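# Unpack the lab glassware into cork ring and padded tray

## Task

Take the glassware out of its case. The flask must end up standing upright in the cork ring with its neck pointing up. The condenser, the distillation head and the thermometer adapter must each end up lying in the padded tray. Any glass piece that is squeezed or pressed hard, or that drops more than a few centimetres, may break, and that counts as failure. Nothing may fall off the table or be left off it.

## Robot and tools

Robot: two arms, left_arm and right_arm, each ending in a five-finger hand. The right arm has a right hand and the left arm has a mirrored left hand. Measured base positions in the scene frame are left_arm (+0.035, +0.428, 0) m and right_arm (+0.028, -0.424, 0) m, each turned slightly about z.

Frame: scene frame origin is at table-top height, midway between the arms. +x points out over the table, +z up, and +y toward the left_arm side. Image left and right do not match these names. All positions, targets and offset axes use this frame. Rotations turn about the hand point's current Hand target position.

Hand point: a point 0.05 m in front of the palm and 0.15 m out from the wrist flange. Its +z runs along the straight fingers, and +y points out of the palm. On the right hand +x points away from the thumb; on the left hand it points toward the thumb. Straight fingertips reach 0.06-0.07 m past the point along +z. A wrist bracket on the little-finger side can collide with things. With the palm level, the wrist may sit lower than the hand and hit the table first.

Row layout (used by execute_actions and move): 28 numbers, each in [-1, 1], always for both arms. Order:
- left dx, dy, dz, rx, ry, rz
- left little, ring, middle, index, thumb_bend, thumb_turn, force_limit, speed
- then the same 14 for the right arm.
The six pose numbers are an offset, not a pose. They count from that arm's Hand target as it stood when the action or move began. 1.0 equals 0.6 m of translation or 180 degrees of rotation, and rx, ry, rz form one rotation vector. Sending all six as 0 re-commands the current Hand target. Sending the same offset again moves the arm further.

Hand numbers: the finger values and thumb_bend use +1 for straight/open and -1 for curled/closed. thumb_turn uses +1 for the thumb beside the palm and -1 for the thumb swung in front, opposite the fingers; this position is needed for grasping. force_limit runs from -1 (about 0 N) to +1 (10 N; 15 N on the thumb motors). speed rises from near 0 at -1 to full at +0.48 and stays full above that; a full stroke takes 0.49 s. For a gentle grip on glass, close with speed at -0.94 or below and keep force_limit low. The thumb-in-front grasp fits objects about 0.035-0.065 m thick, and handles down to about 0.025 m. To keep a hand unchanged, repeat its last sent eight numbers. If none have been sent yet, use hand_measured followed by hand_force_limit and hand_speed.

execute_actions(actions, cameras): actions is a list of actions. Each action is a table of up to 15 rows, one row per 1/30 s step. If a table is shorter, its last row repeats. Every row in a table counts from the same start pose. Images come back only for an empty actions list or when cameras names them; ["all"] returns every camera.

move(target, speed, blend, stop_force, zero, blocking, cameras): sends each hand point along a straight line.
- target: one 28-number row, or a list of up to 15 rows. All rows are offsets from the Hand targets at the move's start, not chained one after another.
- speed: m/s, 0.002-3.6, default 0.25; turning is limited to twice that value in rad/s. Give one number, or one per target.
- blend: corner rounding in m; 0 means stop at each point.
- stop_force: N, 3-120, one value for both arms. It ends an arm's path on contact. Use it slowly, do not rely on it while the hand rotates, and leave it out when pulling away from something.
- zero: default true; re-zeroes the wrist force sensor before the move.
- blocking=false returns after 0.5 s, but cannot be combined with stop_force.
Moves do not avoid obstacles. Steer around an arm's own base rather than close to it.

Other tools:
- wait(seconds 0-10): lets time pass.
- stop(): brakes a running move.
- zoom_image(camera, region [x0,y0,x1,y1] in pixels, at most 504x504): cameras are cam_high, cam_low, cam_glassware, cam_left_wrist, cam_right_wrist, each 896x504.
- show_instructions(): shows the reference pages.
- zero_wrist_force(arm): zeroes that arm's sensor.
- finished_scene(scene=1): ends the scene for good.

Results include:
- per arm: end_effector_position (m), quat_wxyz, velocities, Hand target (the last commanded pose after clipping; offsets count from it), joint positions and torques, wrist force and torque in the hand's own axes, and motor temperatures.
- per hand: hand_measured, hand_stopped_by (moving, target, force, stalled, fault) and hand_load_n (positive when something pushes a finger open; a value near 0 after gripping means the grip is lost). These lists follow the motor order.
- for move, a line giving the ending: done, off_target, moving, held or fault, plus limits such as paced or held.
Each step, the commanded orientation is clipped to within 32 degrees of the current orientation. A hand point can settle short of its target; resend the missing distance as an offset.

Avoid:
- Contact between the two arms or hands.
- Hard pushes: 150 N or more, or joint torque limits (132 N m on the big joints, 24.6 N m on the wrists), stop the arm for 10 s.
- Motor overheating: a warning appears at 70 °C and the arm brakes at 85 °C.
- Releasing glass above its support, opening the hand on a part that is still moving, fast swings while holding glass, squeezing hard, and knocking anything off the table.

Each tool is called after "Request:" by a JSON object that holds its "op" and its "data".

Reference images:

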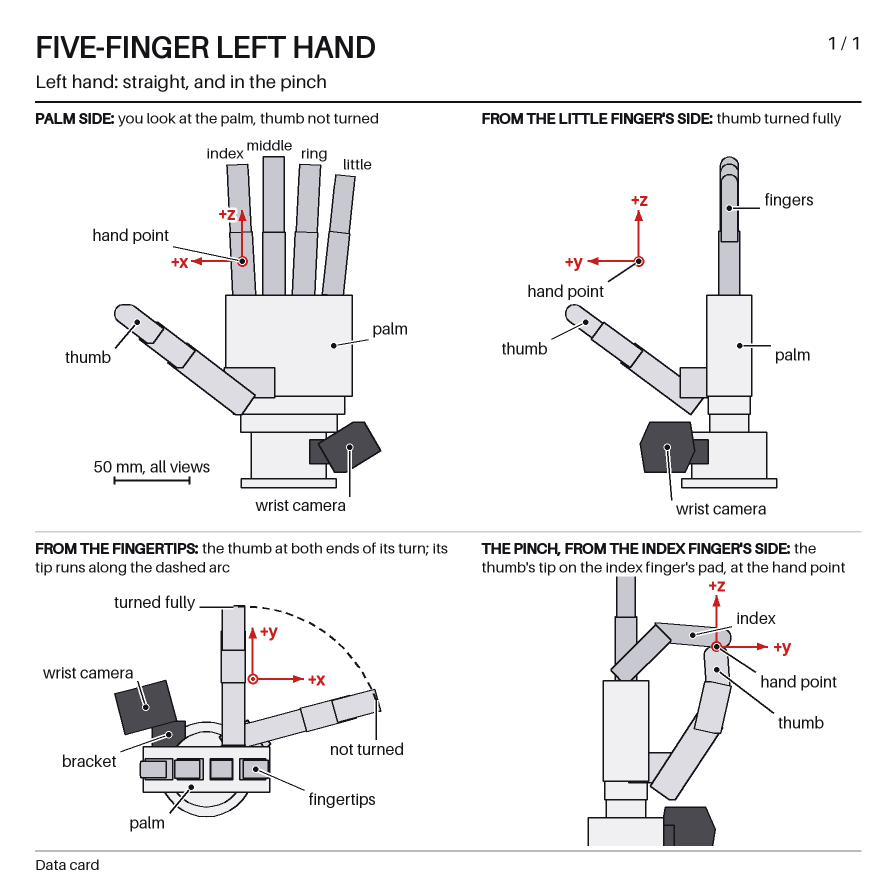

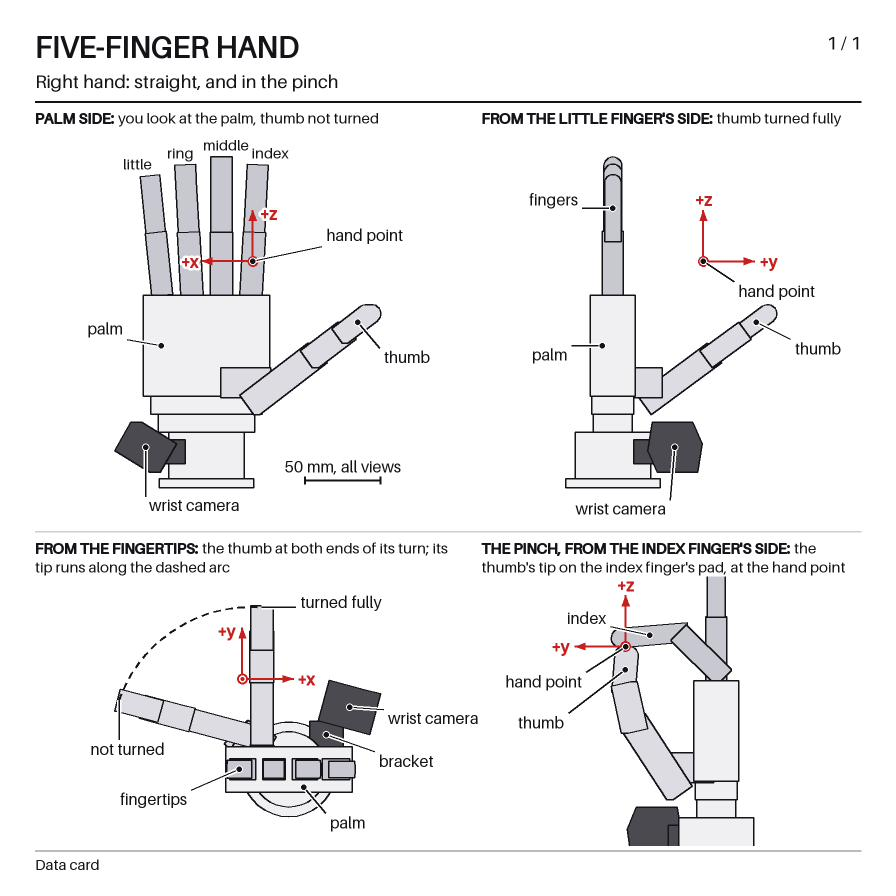

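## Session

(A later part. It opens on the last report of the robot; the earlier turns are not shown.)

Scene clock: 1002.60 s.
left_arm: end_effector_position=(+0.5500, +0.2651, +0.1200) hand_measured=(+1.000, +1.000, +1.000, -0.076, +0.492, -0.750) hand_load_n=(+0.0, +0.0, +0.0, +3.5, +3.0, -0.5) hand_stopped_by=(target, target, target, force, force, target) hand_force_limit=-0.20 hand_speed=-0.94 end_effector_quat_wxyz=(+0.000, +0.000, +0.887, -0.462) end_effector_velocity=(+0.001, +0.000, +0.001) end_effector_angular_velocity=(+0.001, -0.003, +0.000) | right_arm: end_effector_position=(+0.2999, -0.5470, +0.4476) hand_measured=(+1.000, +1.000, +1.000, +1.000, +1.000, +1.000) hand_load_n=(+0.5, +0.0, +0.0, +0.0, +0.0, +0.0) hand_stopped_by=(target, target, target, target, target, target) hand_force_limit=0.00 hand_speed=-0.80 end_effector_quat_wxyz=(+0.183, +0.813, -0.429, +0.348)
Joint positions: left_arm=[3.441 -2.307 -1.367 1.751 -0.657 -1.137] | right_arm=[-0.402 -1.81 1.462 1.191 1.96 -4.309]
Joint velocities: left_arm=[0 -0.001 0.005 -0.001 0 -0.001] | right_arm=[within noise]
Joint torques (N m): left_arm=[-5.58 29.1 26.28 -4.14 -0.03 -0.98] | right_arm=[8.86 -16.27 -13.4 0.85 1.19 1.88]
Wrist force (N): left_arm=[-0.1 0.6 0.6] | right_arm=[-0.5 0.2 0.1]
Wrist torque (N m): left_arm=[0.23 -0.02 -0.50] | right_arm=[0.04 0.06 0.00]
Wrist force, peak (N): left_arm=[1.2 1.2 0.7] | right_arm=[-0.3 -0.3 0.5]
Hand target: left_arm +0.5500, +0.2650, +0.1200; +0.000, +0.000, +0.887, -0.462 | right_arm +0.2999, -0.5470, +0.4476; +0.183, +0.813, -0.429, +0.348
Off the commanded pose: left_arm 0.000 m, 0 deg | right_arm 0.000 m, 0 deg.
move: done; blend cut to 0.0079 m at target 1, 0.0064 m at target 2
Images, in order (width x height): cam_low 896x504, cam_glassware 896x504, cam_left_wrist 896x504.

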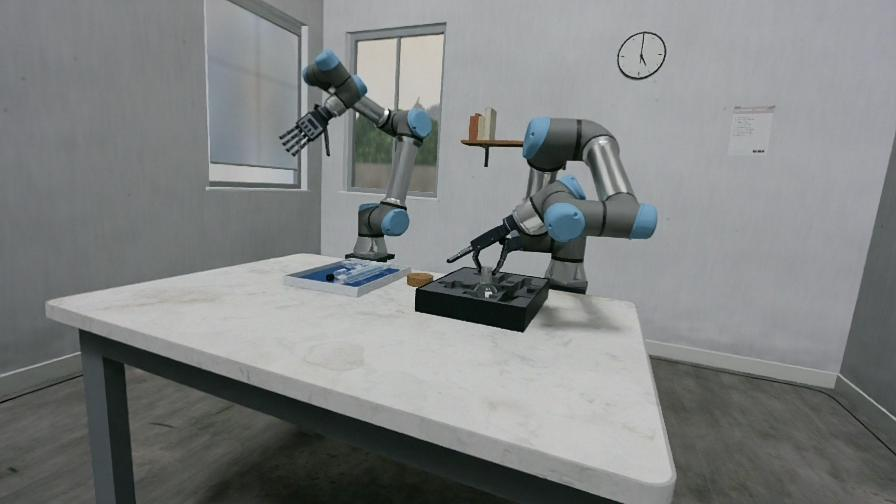

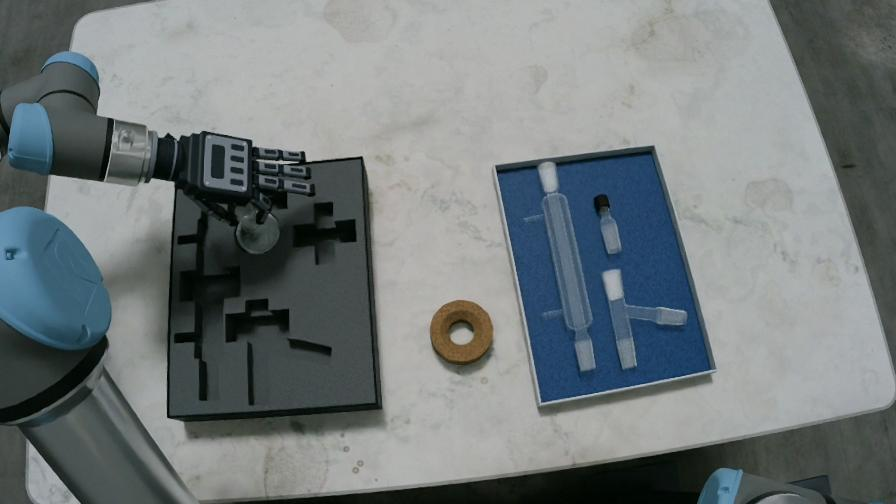

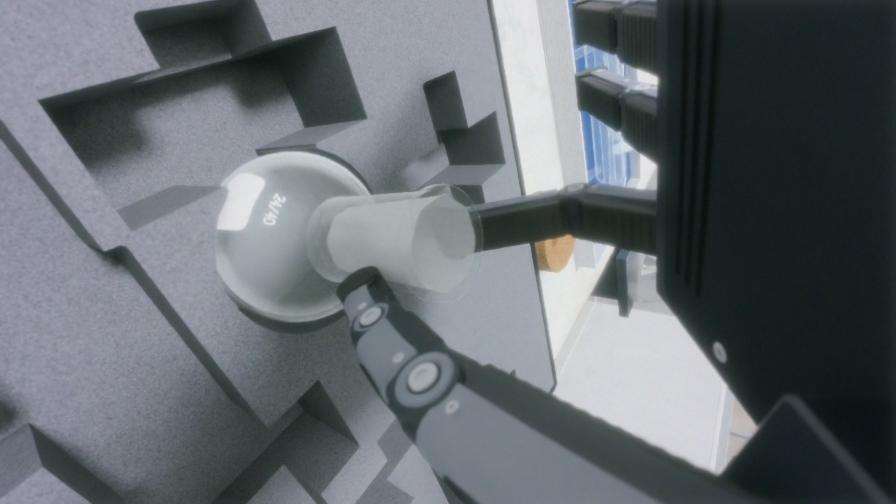

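Request:
{"op": "move", "data": {"target": [0,0,0,0,0,0,1,1,1,-0.4,0.05,-0.75,0.0,-0.94,0,0,0,0,0,0,1,1,1,1,1,1,0,-0.8]}}

Request:
{"op": "move", "data": {"target": [0,0,0.0667,0,0,0,1,1,1,-0.4,0.05,-0.75,0.0,-0.94,0,0,0,0,0,0,1,1,1,1,1,1,0,-0.8], "cameras": ["cam_left_wrist","cam_glassware","cam_low"], "speed": 0.03}}

Request:
{"op": "zoom_image", "data": {"camera": "cam_low", "region": [400, 210, 560, 330]}}

Request:
{"op": "zoom_image", "data": {"camera": "cam_glassware", "region": [200, 130, 340, 270]}}

Scene clock: 1013.27 s.
left_arm: end_effector_position=(+0.5500, +0.2650, +0.1200) hand_measured=(+1.000, +1.000, +1.000, -0.086, +0.478, -0.750) hand_load_n=(+0.0, -0.5, +0.0, +7.5, +7.5, +0.0) hand_stopped_by=(target, target, target, force, force, target) hand_force_limit=0.00 hand_speed=-0.94 end_effector_quat_wxyz=(+0.000, +0.000, +0.887, -0.462) | right_arm: end_effector_position=(+0.2999, -0.5470, +0.4476) hand_measured=(+1.000, +1.000, +1.000, +1.000, +1.000, +1.000) hand_load_n=(+0.5, +0.0, +0.0, +0.0, +0.0, +0.0) hand_stopped_by=(target, target, target, target, target, target) hand_force_limit=0.00 hand_speed=-0.80 end_effector_quat_wxyz=(+0.183, +0.813, -0.429, +0.348)
Joint positions: left_arm=[3.441 -2.307 -1.367 1.751 -0.657 -1.137] | right_arm=[-0.402 -1.81 1.462 1.191 1.96 -4.309]
Joint torques (N m): left_arm=[-7.9 28.44 25.08 -4.05 3.02 -1.12] | right_arm=[8.58 -15.87 -12.93 1.08 1.26 1.74]
Wrist force (N): left_arm=[0.1 0.6 0.6] | right_arm=[-0.1 -0.2 0.3]
Wrist torque (N m): left_arm=[0.23 -0.04 -0.49] | right_arm=[-0.04 0.00 0.00]
Wrist force, peak (N): left_arm=[0.2 0.7 0.9] | right_arm=[-0.7 0.3 0.3]
Hand target: left_arm +0.5500, +0.2650, +0.1200; +0.000, +0.000, +0.887, -0.462 | right_arm +0.2999, -0.5470, +0.4476; +0.183, +0.813, -0.429, +0.348
Off the commanded pose: left_arm 0.000 m, 0 deg | right_arm 0.000 m, 0 deg.
move: done

Scene clock: 1014.87 s.
left_arm: end_effector_position=(+0.5500, +0.2650, +0.1603) hand_measured=(+1.000, +1.000, +1.000, -0.086, +0.478, -0.750) hand_load_n=(+0.0, +0.0, +0.0, +7.5, +7.5, +0.0) hand_stopped_by=(target, target, target, force, force, target) hand_force_limit=0.00 hand_speed=-0.94 end_effector_quat_wxyz=(+0.000, +0.000, +0.887, -0.462) end_effector_velocity=(+0.001, +0.000, -0.002) end_effector_angular_velocity=(+0.002, -0.004, +0.000) | right_arm: end_effector_position=(+0.2999, -0.5470, +0.4476) hand_measured=(+1.000, +1.000, +1.000, +1.000, +1.000, +1.000) hand_load_n=(+0.0, +0.0, +0.0, -0.5, +0.0, +0.0) hand_stopped_by=(target, target, target, target, target, target) hand_force_limit=0.00 hand_speed=-0.80 end_effector_quat_wxyz=(+0.183, +0.813, -0.429, +0.348)
Joint positions: left_arm=[3.441 -2.261 -1.333 1.672 -0.657 -1.137] | right_arm=[-0.402 -1.81 1.462 1.191 1.96 -4.309]
Joint velocities: left_arm=[0 -0.001 -0.001 0.008 -0.001 -0.001] | right_arm=[within noise]
Joint torques (N m): left_arm=[-6.83 27.9 7.8 -0.32 2.84 0.15] | right_arm=[8.1 -15.84 -13.83 1.12 1.12 1.92]
Wrist force (N): left_arm=[0.0 0.8 0.8] | right_arm=[-0.2 -0.1 0.2]
Wrist torque (N m): left_arm=[0.26 0.00 -0.51] | right_arm=[-0.03 0.03 -0.01]
Wrist force, peak (N): left_arm=[-0.1 1.3 1.0] | right_arm=[-0.6 -0.1 0.4]
Hand target: left_arm +0.5500, +0.2650, +0.1600; +0.000, +0.000, +0.887, -0.462 | right_arm +0.2999, -0.5470, +0.4476; +0.183, +0.813, -0.429, +0.348
Off the commanded pose: left_arm 0.000 m, 0 deg | right_arm 0.000 m, 0 deg.
move: done
Images, in order (width x height): cam_low 896x504, cam_glassware 896x504, cam_left_wrist 896x504.

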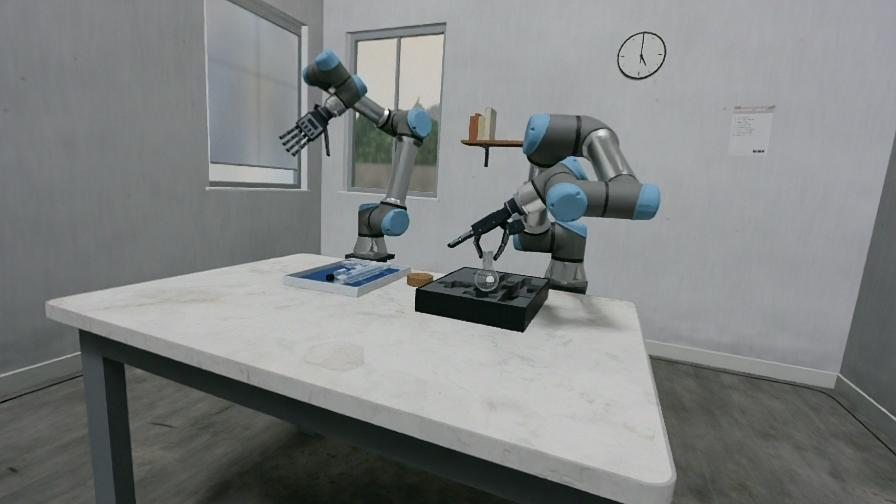

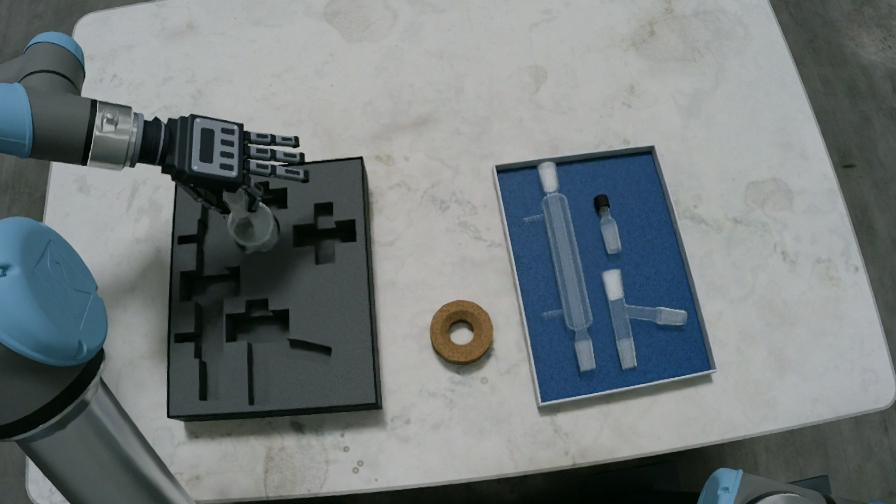

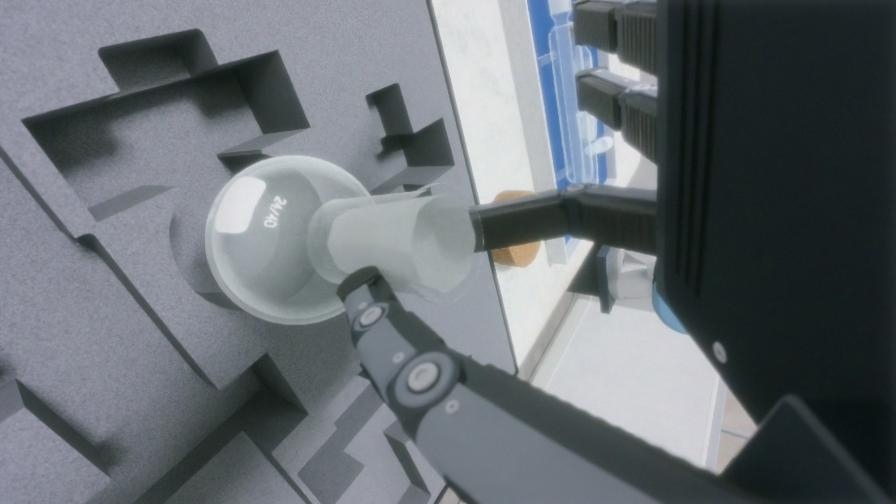

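Scaled by 3.150 from the camera's 896x504 image, which has a finer 1280x720 frame.

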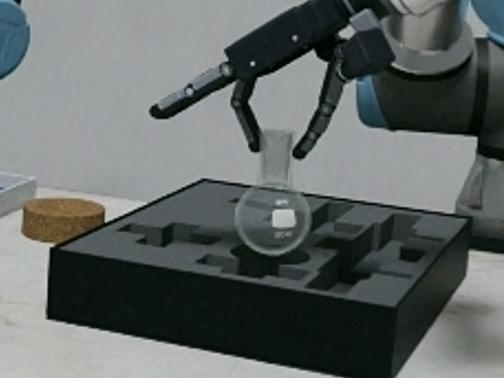

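Scaled by 3.600 from the camera's 896x504 image, which has a finer 1280x720 frame.

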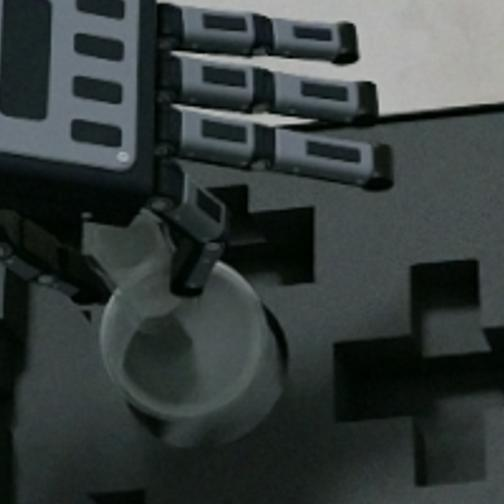

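Request:
{"op": "move", "data": {"target": [[0,0,0.0667,0,0,0,1,1,1,-0.4,0.05,-0.75,0.0,-0.94,0,0,0,0,0,0,1,1,1,1,1,1,0,-0.8],[-0.2667,-0.4583,0.0667,0,0,0,1,1,1,-0.4,0.05,-0.75,0.0,-0.94,0,0,0,0,0,0,1,1,1,1,1,1,0,-0.8],[-0.2667,-0.4583,-0.0083,0,0,0,1,1,1,-0.4,0.05,-0.75,0.0,-0.94,0,0,0,0,0,0,1,1,1,1,1,1,0,-0.8]], "cameras": ["cam_left_wrist","cam_glassware","cam_low","cam_high"], "speed": 0.1, "blend": [0.02,0.02,0]}}

Request:
{"op": "zoom_image", "data": {"camera": "cam_low", "region": [360, 200, 480, 320]}}

Request:
{"op": "zoom_image", "data": {"camera": "cam_glassware", "region": [370, 230, 530, 390]}}

Request:
{"op": "zoom_image", "data": {"camera": "cam_high", "region": [400, 190, 500, 270]}}

Scene clock: 1040.13 s.
left_arm: end_effector_position=(+0.3899, -0.0100, +0.1550) hand_measured=(+1.000, +1.000, +1.000, -0.086, +0.478, -0.750) hand_load_n=(+0.0, +0.0, +0.0, +7.5, +7.5, +0.0) hand_stopped_by=(target, target, target, force, force, target) hand_force_limit=0.00 hand_speed=-0.94 end_effector_quat_wxyz=(+0.000, +0.000, +0.887, -0.462) | right_arm: end_effector_position=(+0.2999, -0.5470, +0.4476) hand_measured=(+1.000, +1.000, +1.000, +1.000, +1.000, +1.000) hand_load_n=(+0.0, +0.0, +0.0, +0.0, +0.0, +0.0) hand_stopped_by=(target, target, target, target, target, target) hand_force_limit=0.00 hand_speed=-0.80 end_effector_quat_wxyz=(+0.183, +0.813, -0.429, +0.348)
Joint positions: left_arm=[2.862 -2.014 -1.541 2.405 -0.679 -2.092] | right_arm=[-0.402 -1.81 1.462 1.191 1.96 -4.309]
Joint torques (N m): left_arm=[5.97 43.2 22.84 -0.53 3.17 -0.99] | right_arm=[8.17 -15.02 -13.74 1.12 1.38 2]
Wrist force (N): left_arm=[-0.1 0.7 0.4] | right_arm=[-0.3 0.1 0.3]
Wrist torque (N m): left_arm=[0.25 -0.01 -0.46] | right_arm=[0.01 0.03 0.00]
Wrist force, peak (N): left_arm=[0.1 2.4 1.2] | right_arm=[-0.6 -0.2 0.3]
Hand target: left_arm +0.3900, -0.0100, +0.1551; +0.000, +0.000, +0.887, -0.462 | right_arm +0.2999, -0.5470, +0.4476; +0.183, +0.813, -0.429, +0.348
Off the commanded pose: left_arm 0.000 m, 0 deg | right_arm 0.000 m, 0 deg.
move: done
Images, in order (width x height): cam_high 896x504, cam_low 896x504, cam_glassware 896x504, cam_left_wrist 896x504.

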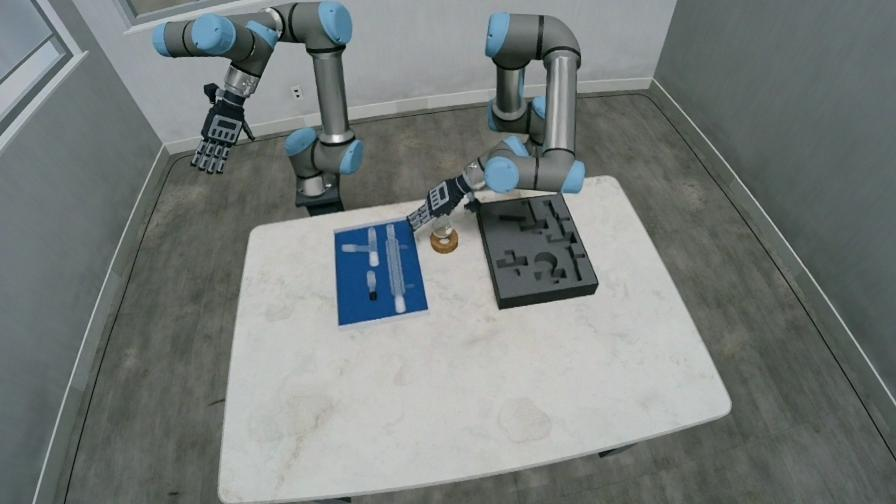

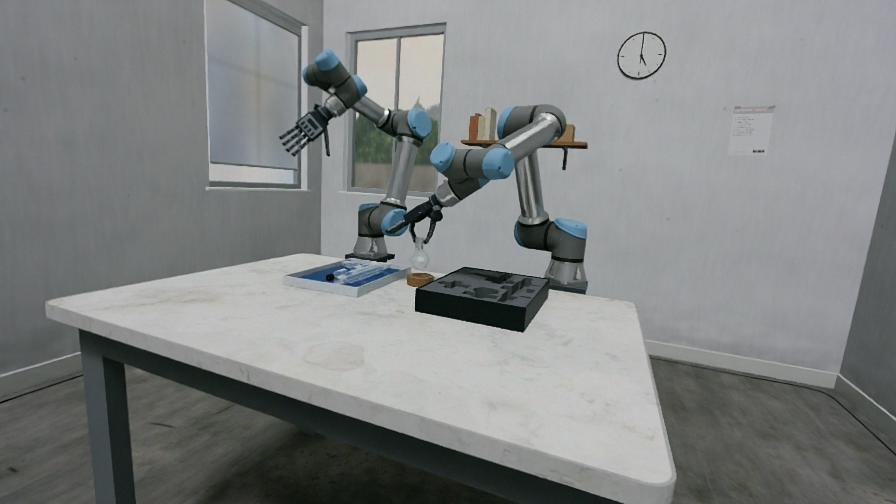

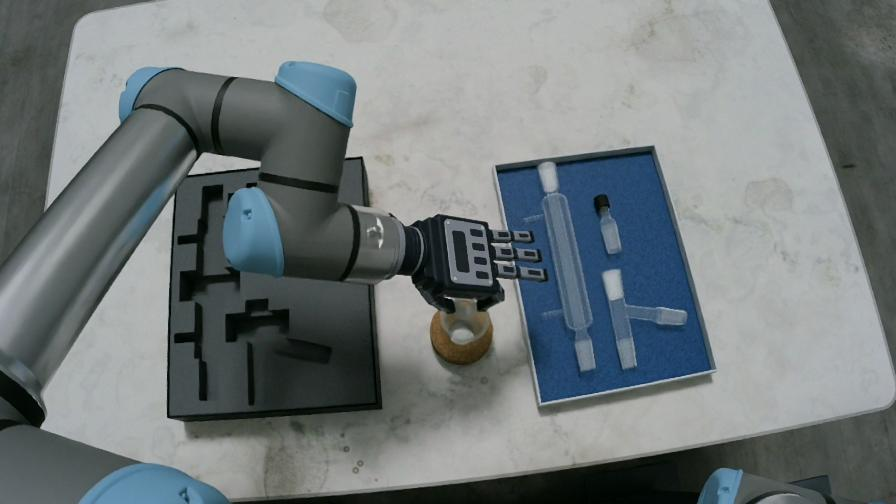

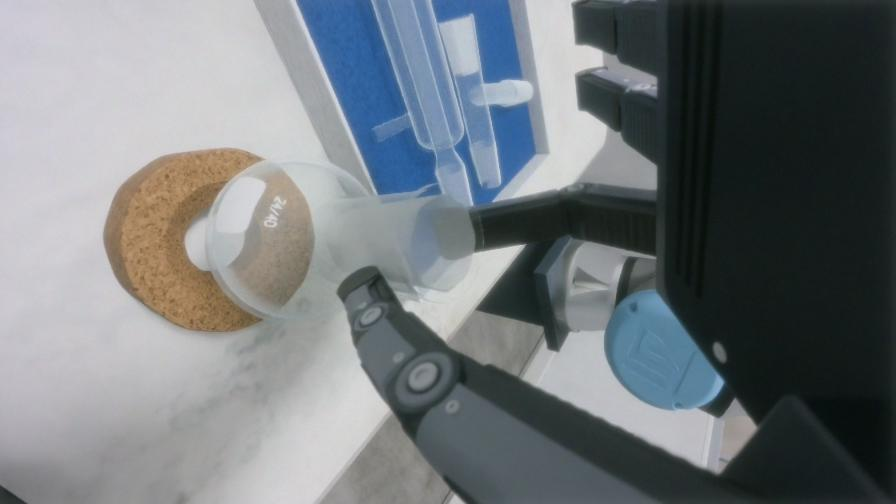

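Scaled by 4.200 from the camera's 896x504 image, which has a finer 1280x720 frame.

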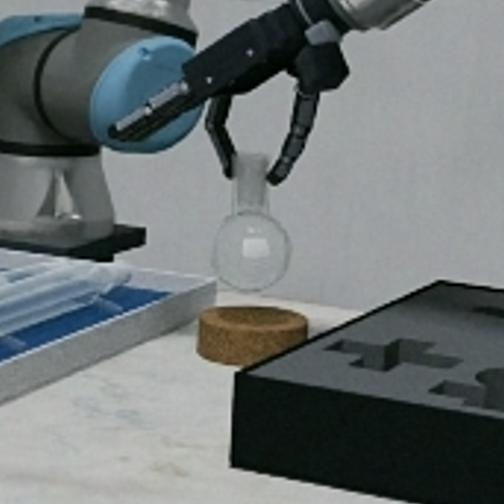

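Scaled by 3.150 from the camera's 896x504 image, which has a finer 1280x720 frame.

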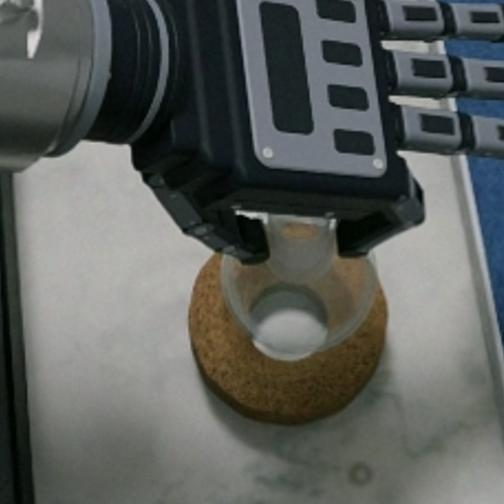

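Scaled by 5.040 from the camera's 896x504 image, which has a finer 1280x720 frame.

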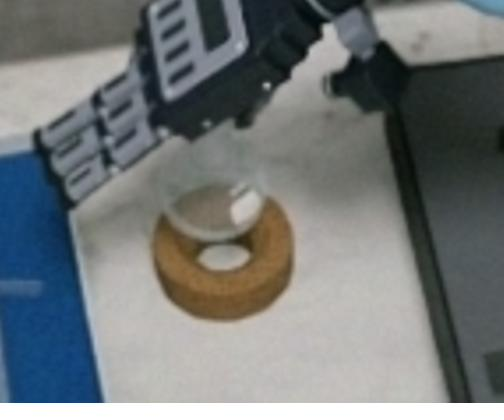

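Request:
{"op": "move", "data": {"target": [-0.0017,0.0042,-0.0333,0,0,0,1,1,1,-0.4,0.05,-0.75,0.0,-0.94,0,0,0,0,0,0,1,1,1,1,1,1,0,-0.8], "cameras": ["cam_left_wrist","cam_glassware","cam_low","cam_high"], "speed": 0.02, "stop_force": 3}}

Request:
{"op": "zoom_image", "data": {"camera": "cam_low", "region": [360, 200, 480, 320]}}

Request:
{"op": "zoom_image", "data": {"camera": "cam_glassware", "region": [370, 230, 530, 390]}}

Request:
{"op": "zoom_image", "data": {"camera": "cam_high", "region": [400, 190, 500, 270]}}

Scene clock: 1101.60 s.
left_arm: end_effector_position=(+0.3890, -0.0075, +0.1351) hand_measured=(+1.000, +1.000, +1.000, -0.086, +0.478, -0.750) hand_load_n=(+0.0, +0.0, +0.0, +8.0, +7.5, -0.5) hand_stopped_by=(target, target, target, force, force, target) hand_force_limit=0.00 hand_speed=-0.94 end_effector_quat_wxyz=(+0.000, +0.000, +0.887, -0.462) | right_arm: end_effector_position=(+0.2999, -0.5470, +0.4476) hand_measured=(+1.000, +1.000, +1.000, +1.000, +1.000, +1.000) hand_load_n=(-0.5, +0.0, +0.0, -0.5, +0.0, +0.0) hand_stopped_by=(target, target, target, target, target, target) hand_force_limit=0.00 hand_speed=-0.80 end_effector_quat_wxyz=(+0.183, +0.813, -0.429, +0.348)
Joint positions: left_arm=[2.867 -2.03 -1.575 2.449 -0.678 -2.085] | right_arm=[-0.402 -1.81 1.462 1.191 1.96 -4.309]
Joint torques (N m): left_arm=[-4.95 45.52 26.46 -3.4 1.57 -0.86] | right_arm=[8.86 -16.19 -13.59 1.3 1.11 1.81]
Wrist force (N): left_arm=[-0.1 0.7 0.4] | right_arm=[-0.6 0.0 0.3]
Wrist torque (N m): left_arm=[0.25 -0.01 -0.51] | right_arm=[0.00 0.08 -0.02]
Wrist force, peak (N): left_arm=[-0.1 1.1 0.4] | right_arm=[-0.6 0.3 0.3]
Hand target: left_arm +0.3890, -0.0075, +0.1351; +0.000, +0.000, +0.887, -0.462 | right_arm +0.2999, -0.5470, +0.4476; +0.183, +0.813, -0.429, +0.348
Off the commanded pose: left_arm 0.000 m, 0 deg | right_arm 0.000 m, 0 deg.
move: done
Images, in order (width x height): cam_high 896x504, cam_low 896x504, cam_glassware 896x504, cam_left_wrist 896x504.

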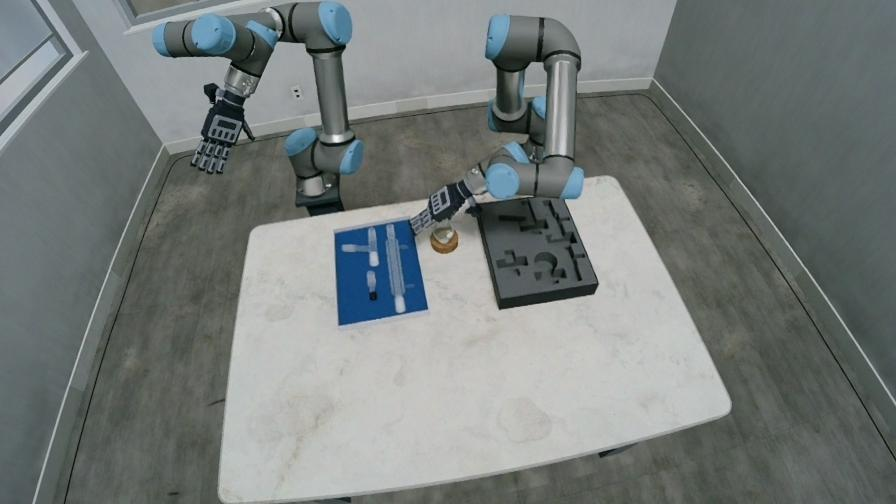

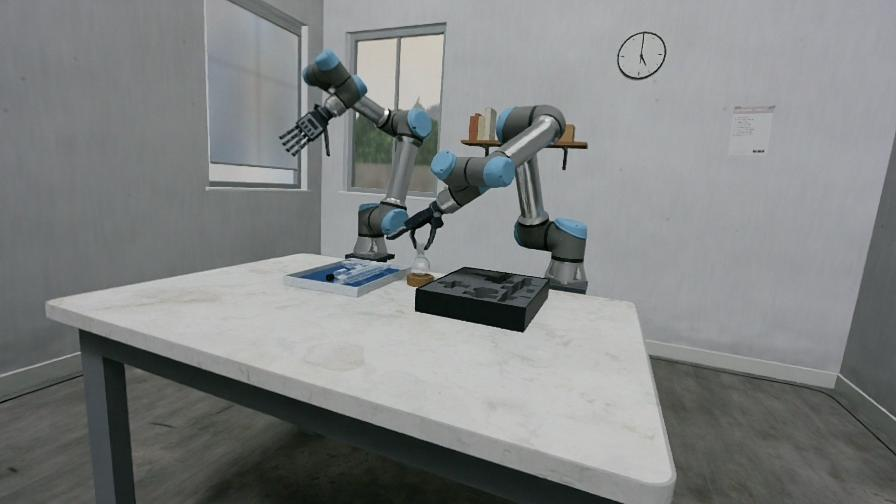

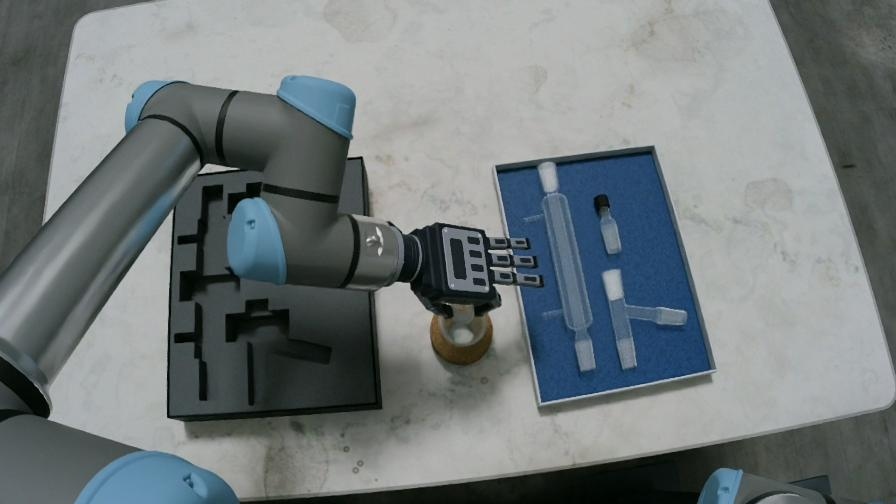

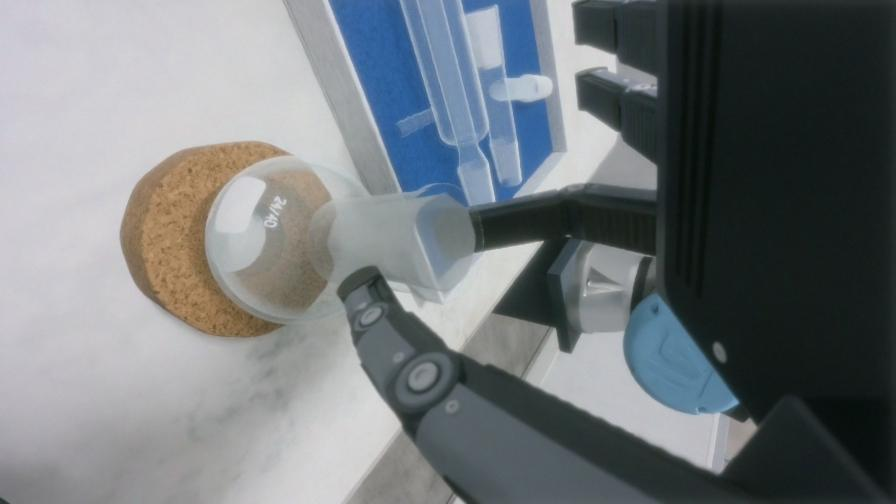

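Scaled by 4.200 from the camera's 896x504 image, which has a finer 1280x720 frame.

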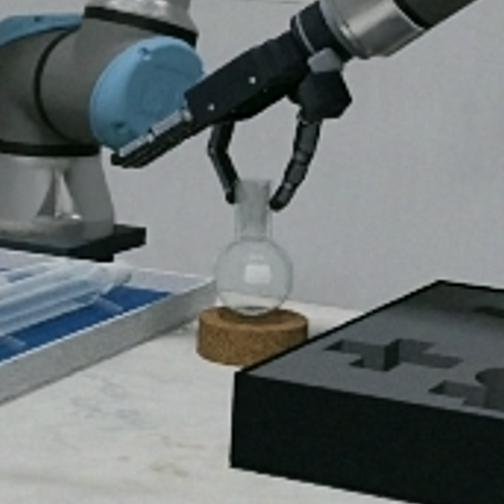

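Scaled by 3.150 from the camera's 896x504 image, which has a finer 1280x720 frame.

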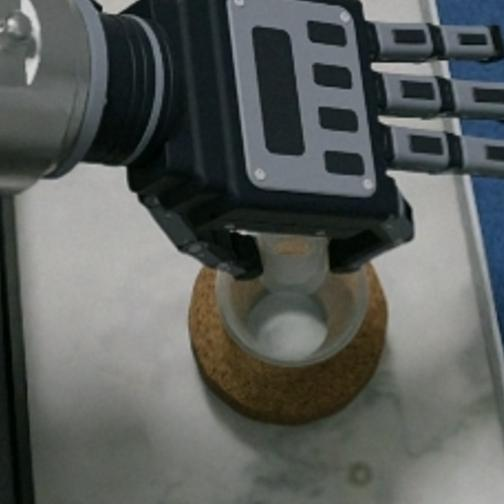

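Scaled by 5.040 from the camera's 896x504 image, which has a finer 1280x720 frame.

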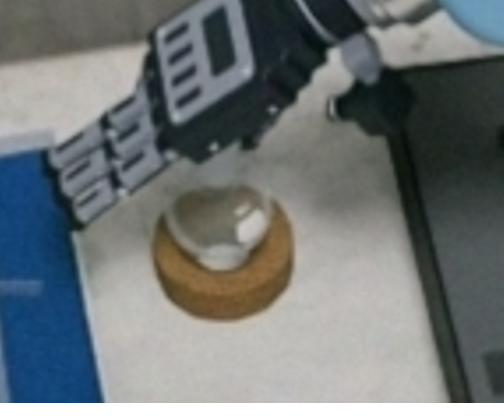

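Request:
{"op": "move", "data": {"target": [-0.0058,0,-0.035,0,0,0,1,1,1,-0.4,0.05,-0.75,0.0,-0.94,0,0,0,0,0,0,1,1,1,1,1,1,0,-0.8], "cameras": ["cam_left_wrist","cam_glassware","cam_low","cam_high"], "speed": 0.01, "stop_force": 3}}

Request:
{"op": "zoom_image", "data": {"camera": "cam_low", "region": [360, 200, 480, 320]}}

Request:
{"op": "zoom_image", "data": {"camera": "cam_glassware", "region": [370, 230, 530, 390]}}

Request:
{"op": "zoom_image", "data": {"camera": "cam_high", "region": [400, 190, 500, 270]}}

Scene clock: 1114.80 s.
left_arm: end_effector_position=(+0.3865, -0.0075, +0.1201) hand_measured=(+1.000, +1.000, +1.000, -0.086, +0.480, -0.750) hand_load_n=(+0.0, +0.0, +0.0, +8.0, +7.5, +0.0) hand_stopped_by=(target, target, target, force, force, target) hand_force_limit=0.00 hand_speed=-0.94 end_effector_quat_wxyz=(+0.000, +0.000, +0.887, -0.462) | right_arm: end_effector_position=(+0.2999, -0.5470, +0.4476) hand_measured=(+1.000, +1.000, +1.000, +1.000, +1.000, +1.000) hand_load_n=(+0.0, +0.0, +0.0, +0.0, +0.5, +0.0) hand_stopped_by=(target, target, target, target, target, target) hand_force_limit=0.00 hand_speed=-0.80 end_effector_quat_wxyz=(+0.183, +0.813, -0.429, +0.348)
Joint positions: left_arm=[2.865 -2.042 -1.599 2.488 -0.678 -2.088] | right_arm=[-0.402 -1.81 1.462 1.191 1.96 -4.309]
Joint torques (N m): left_arm=[3.31 46.12 26.38 -3.31 -0.45 0.99] | right_arm=[8.98 -16.07 -14.45 1.29 1.3 1.97]
Wrist force (N): left_arm=[-0.1 0.7 0.5] | right_arm=[-0.3 0.0 0.4]
Wrist torque (N m): left_arm=[0.24 0.00 -0.43] | right_arm=[-0.01 0.03 0.00]
Wrist force, peak (N): left_arm=[0.3 -2.6 -3.5] | right_arm=[-0.4 -0.3 0.4]
Hand target: left_arm +0.3865, -0.0075, +0.1201; +0.000, +0.000, +0.887, -0.462 (not the last commanded pose) | right_arm +0.2999, -0.5470, +0.4476; +0.183, +0.813, -0.429, +0.348
Off the commanded pose: left_arm 0.006 m, 0 deg | right_arm 0.000 m, 0 deg.
move: contact (left_arm)
Images, in order (width x height): cam_high 896x504, cam_low 896x504, cam_glassware 896x504, cam_left_wrist 896x504.

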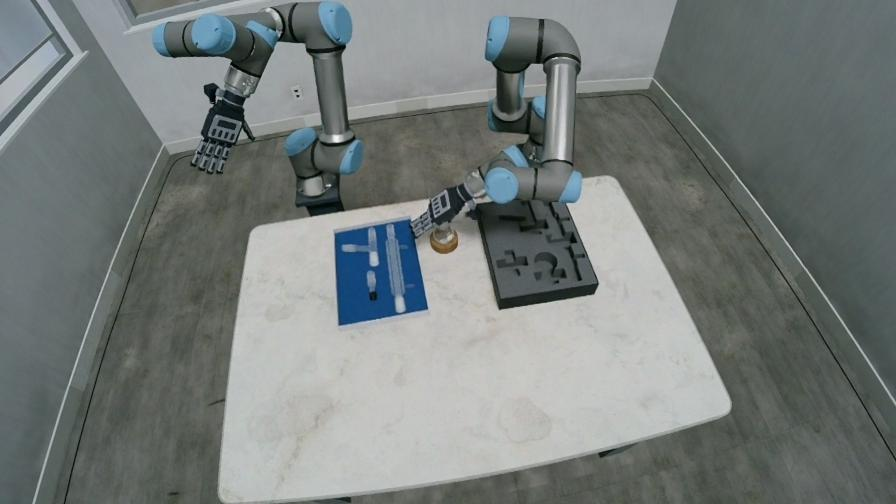

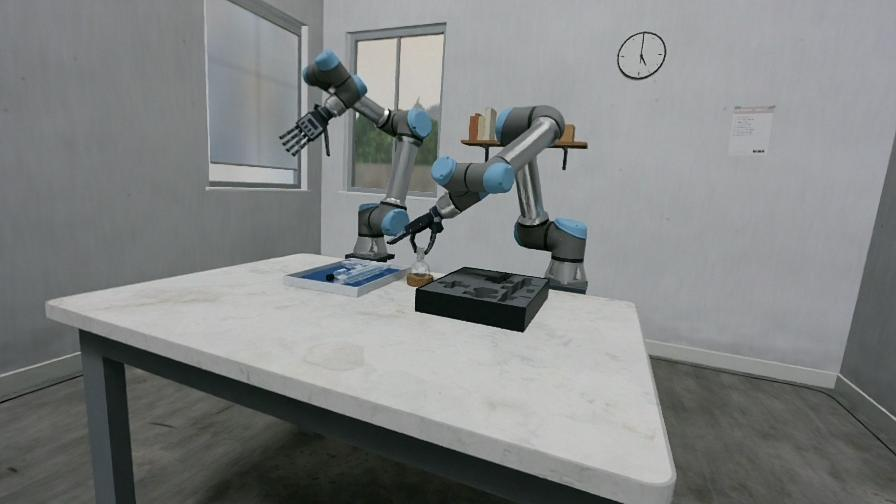

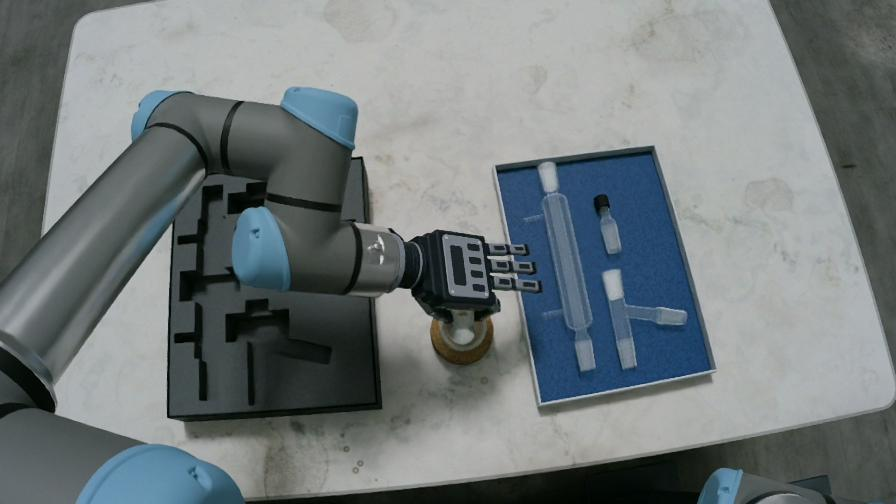

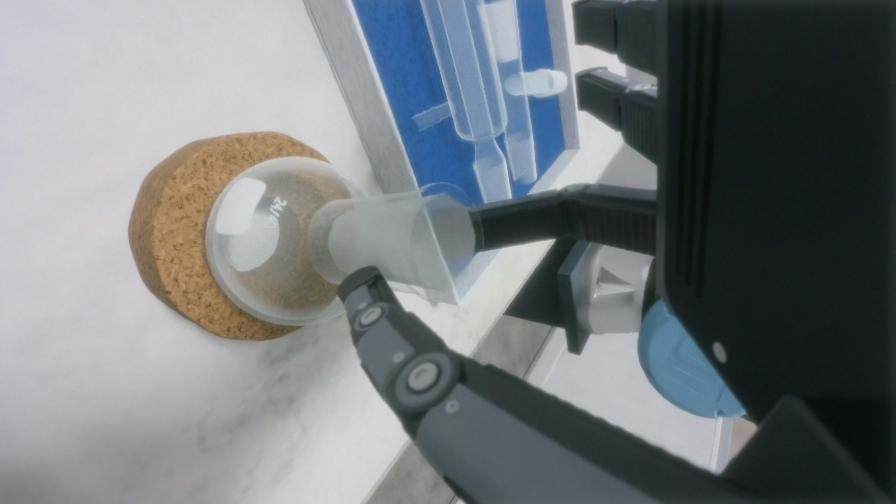

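Scaled by 4.200 from the camera's 896x504 image, which has a finer 1280x720 frame.

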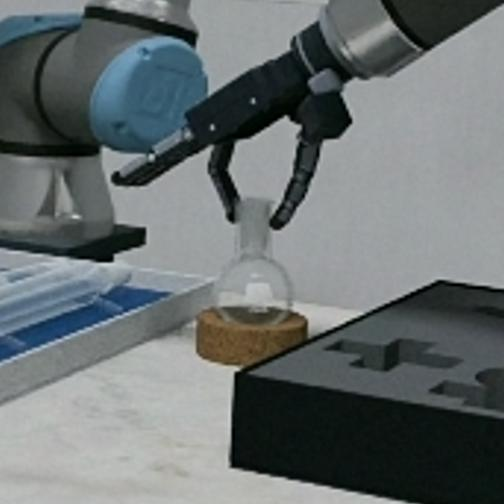

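Scaled by 3.150 from the camera's 896x504 image, which has a finer 1280x720 frame.

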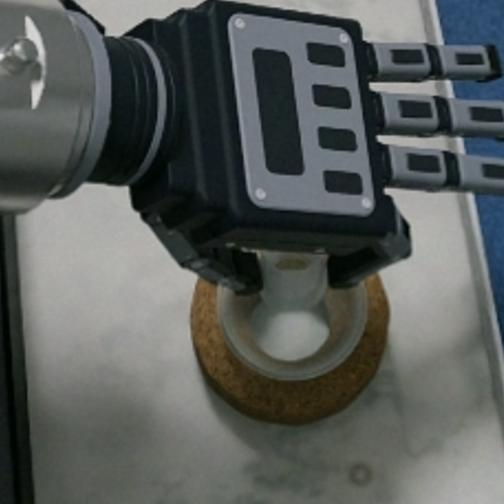

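Scaled by 5.040 from the camera's 896x504 image, which has a finer 1280x720 frame.

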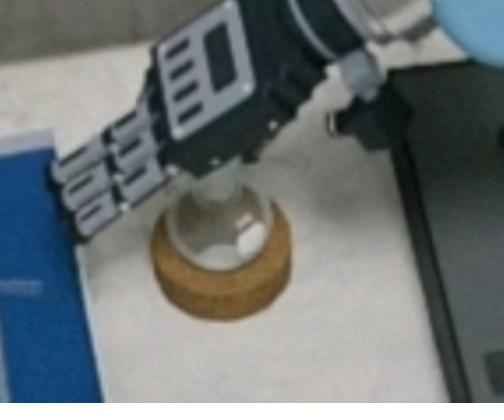

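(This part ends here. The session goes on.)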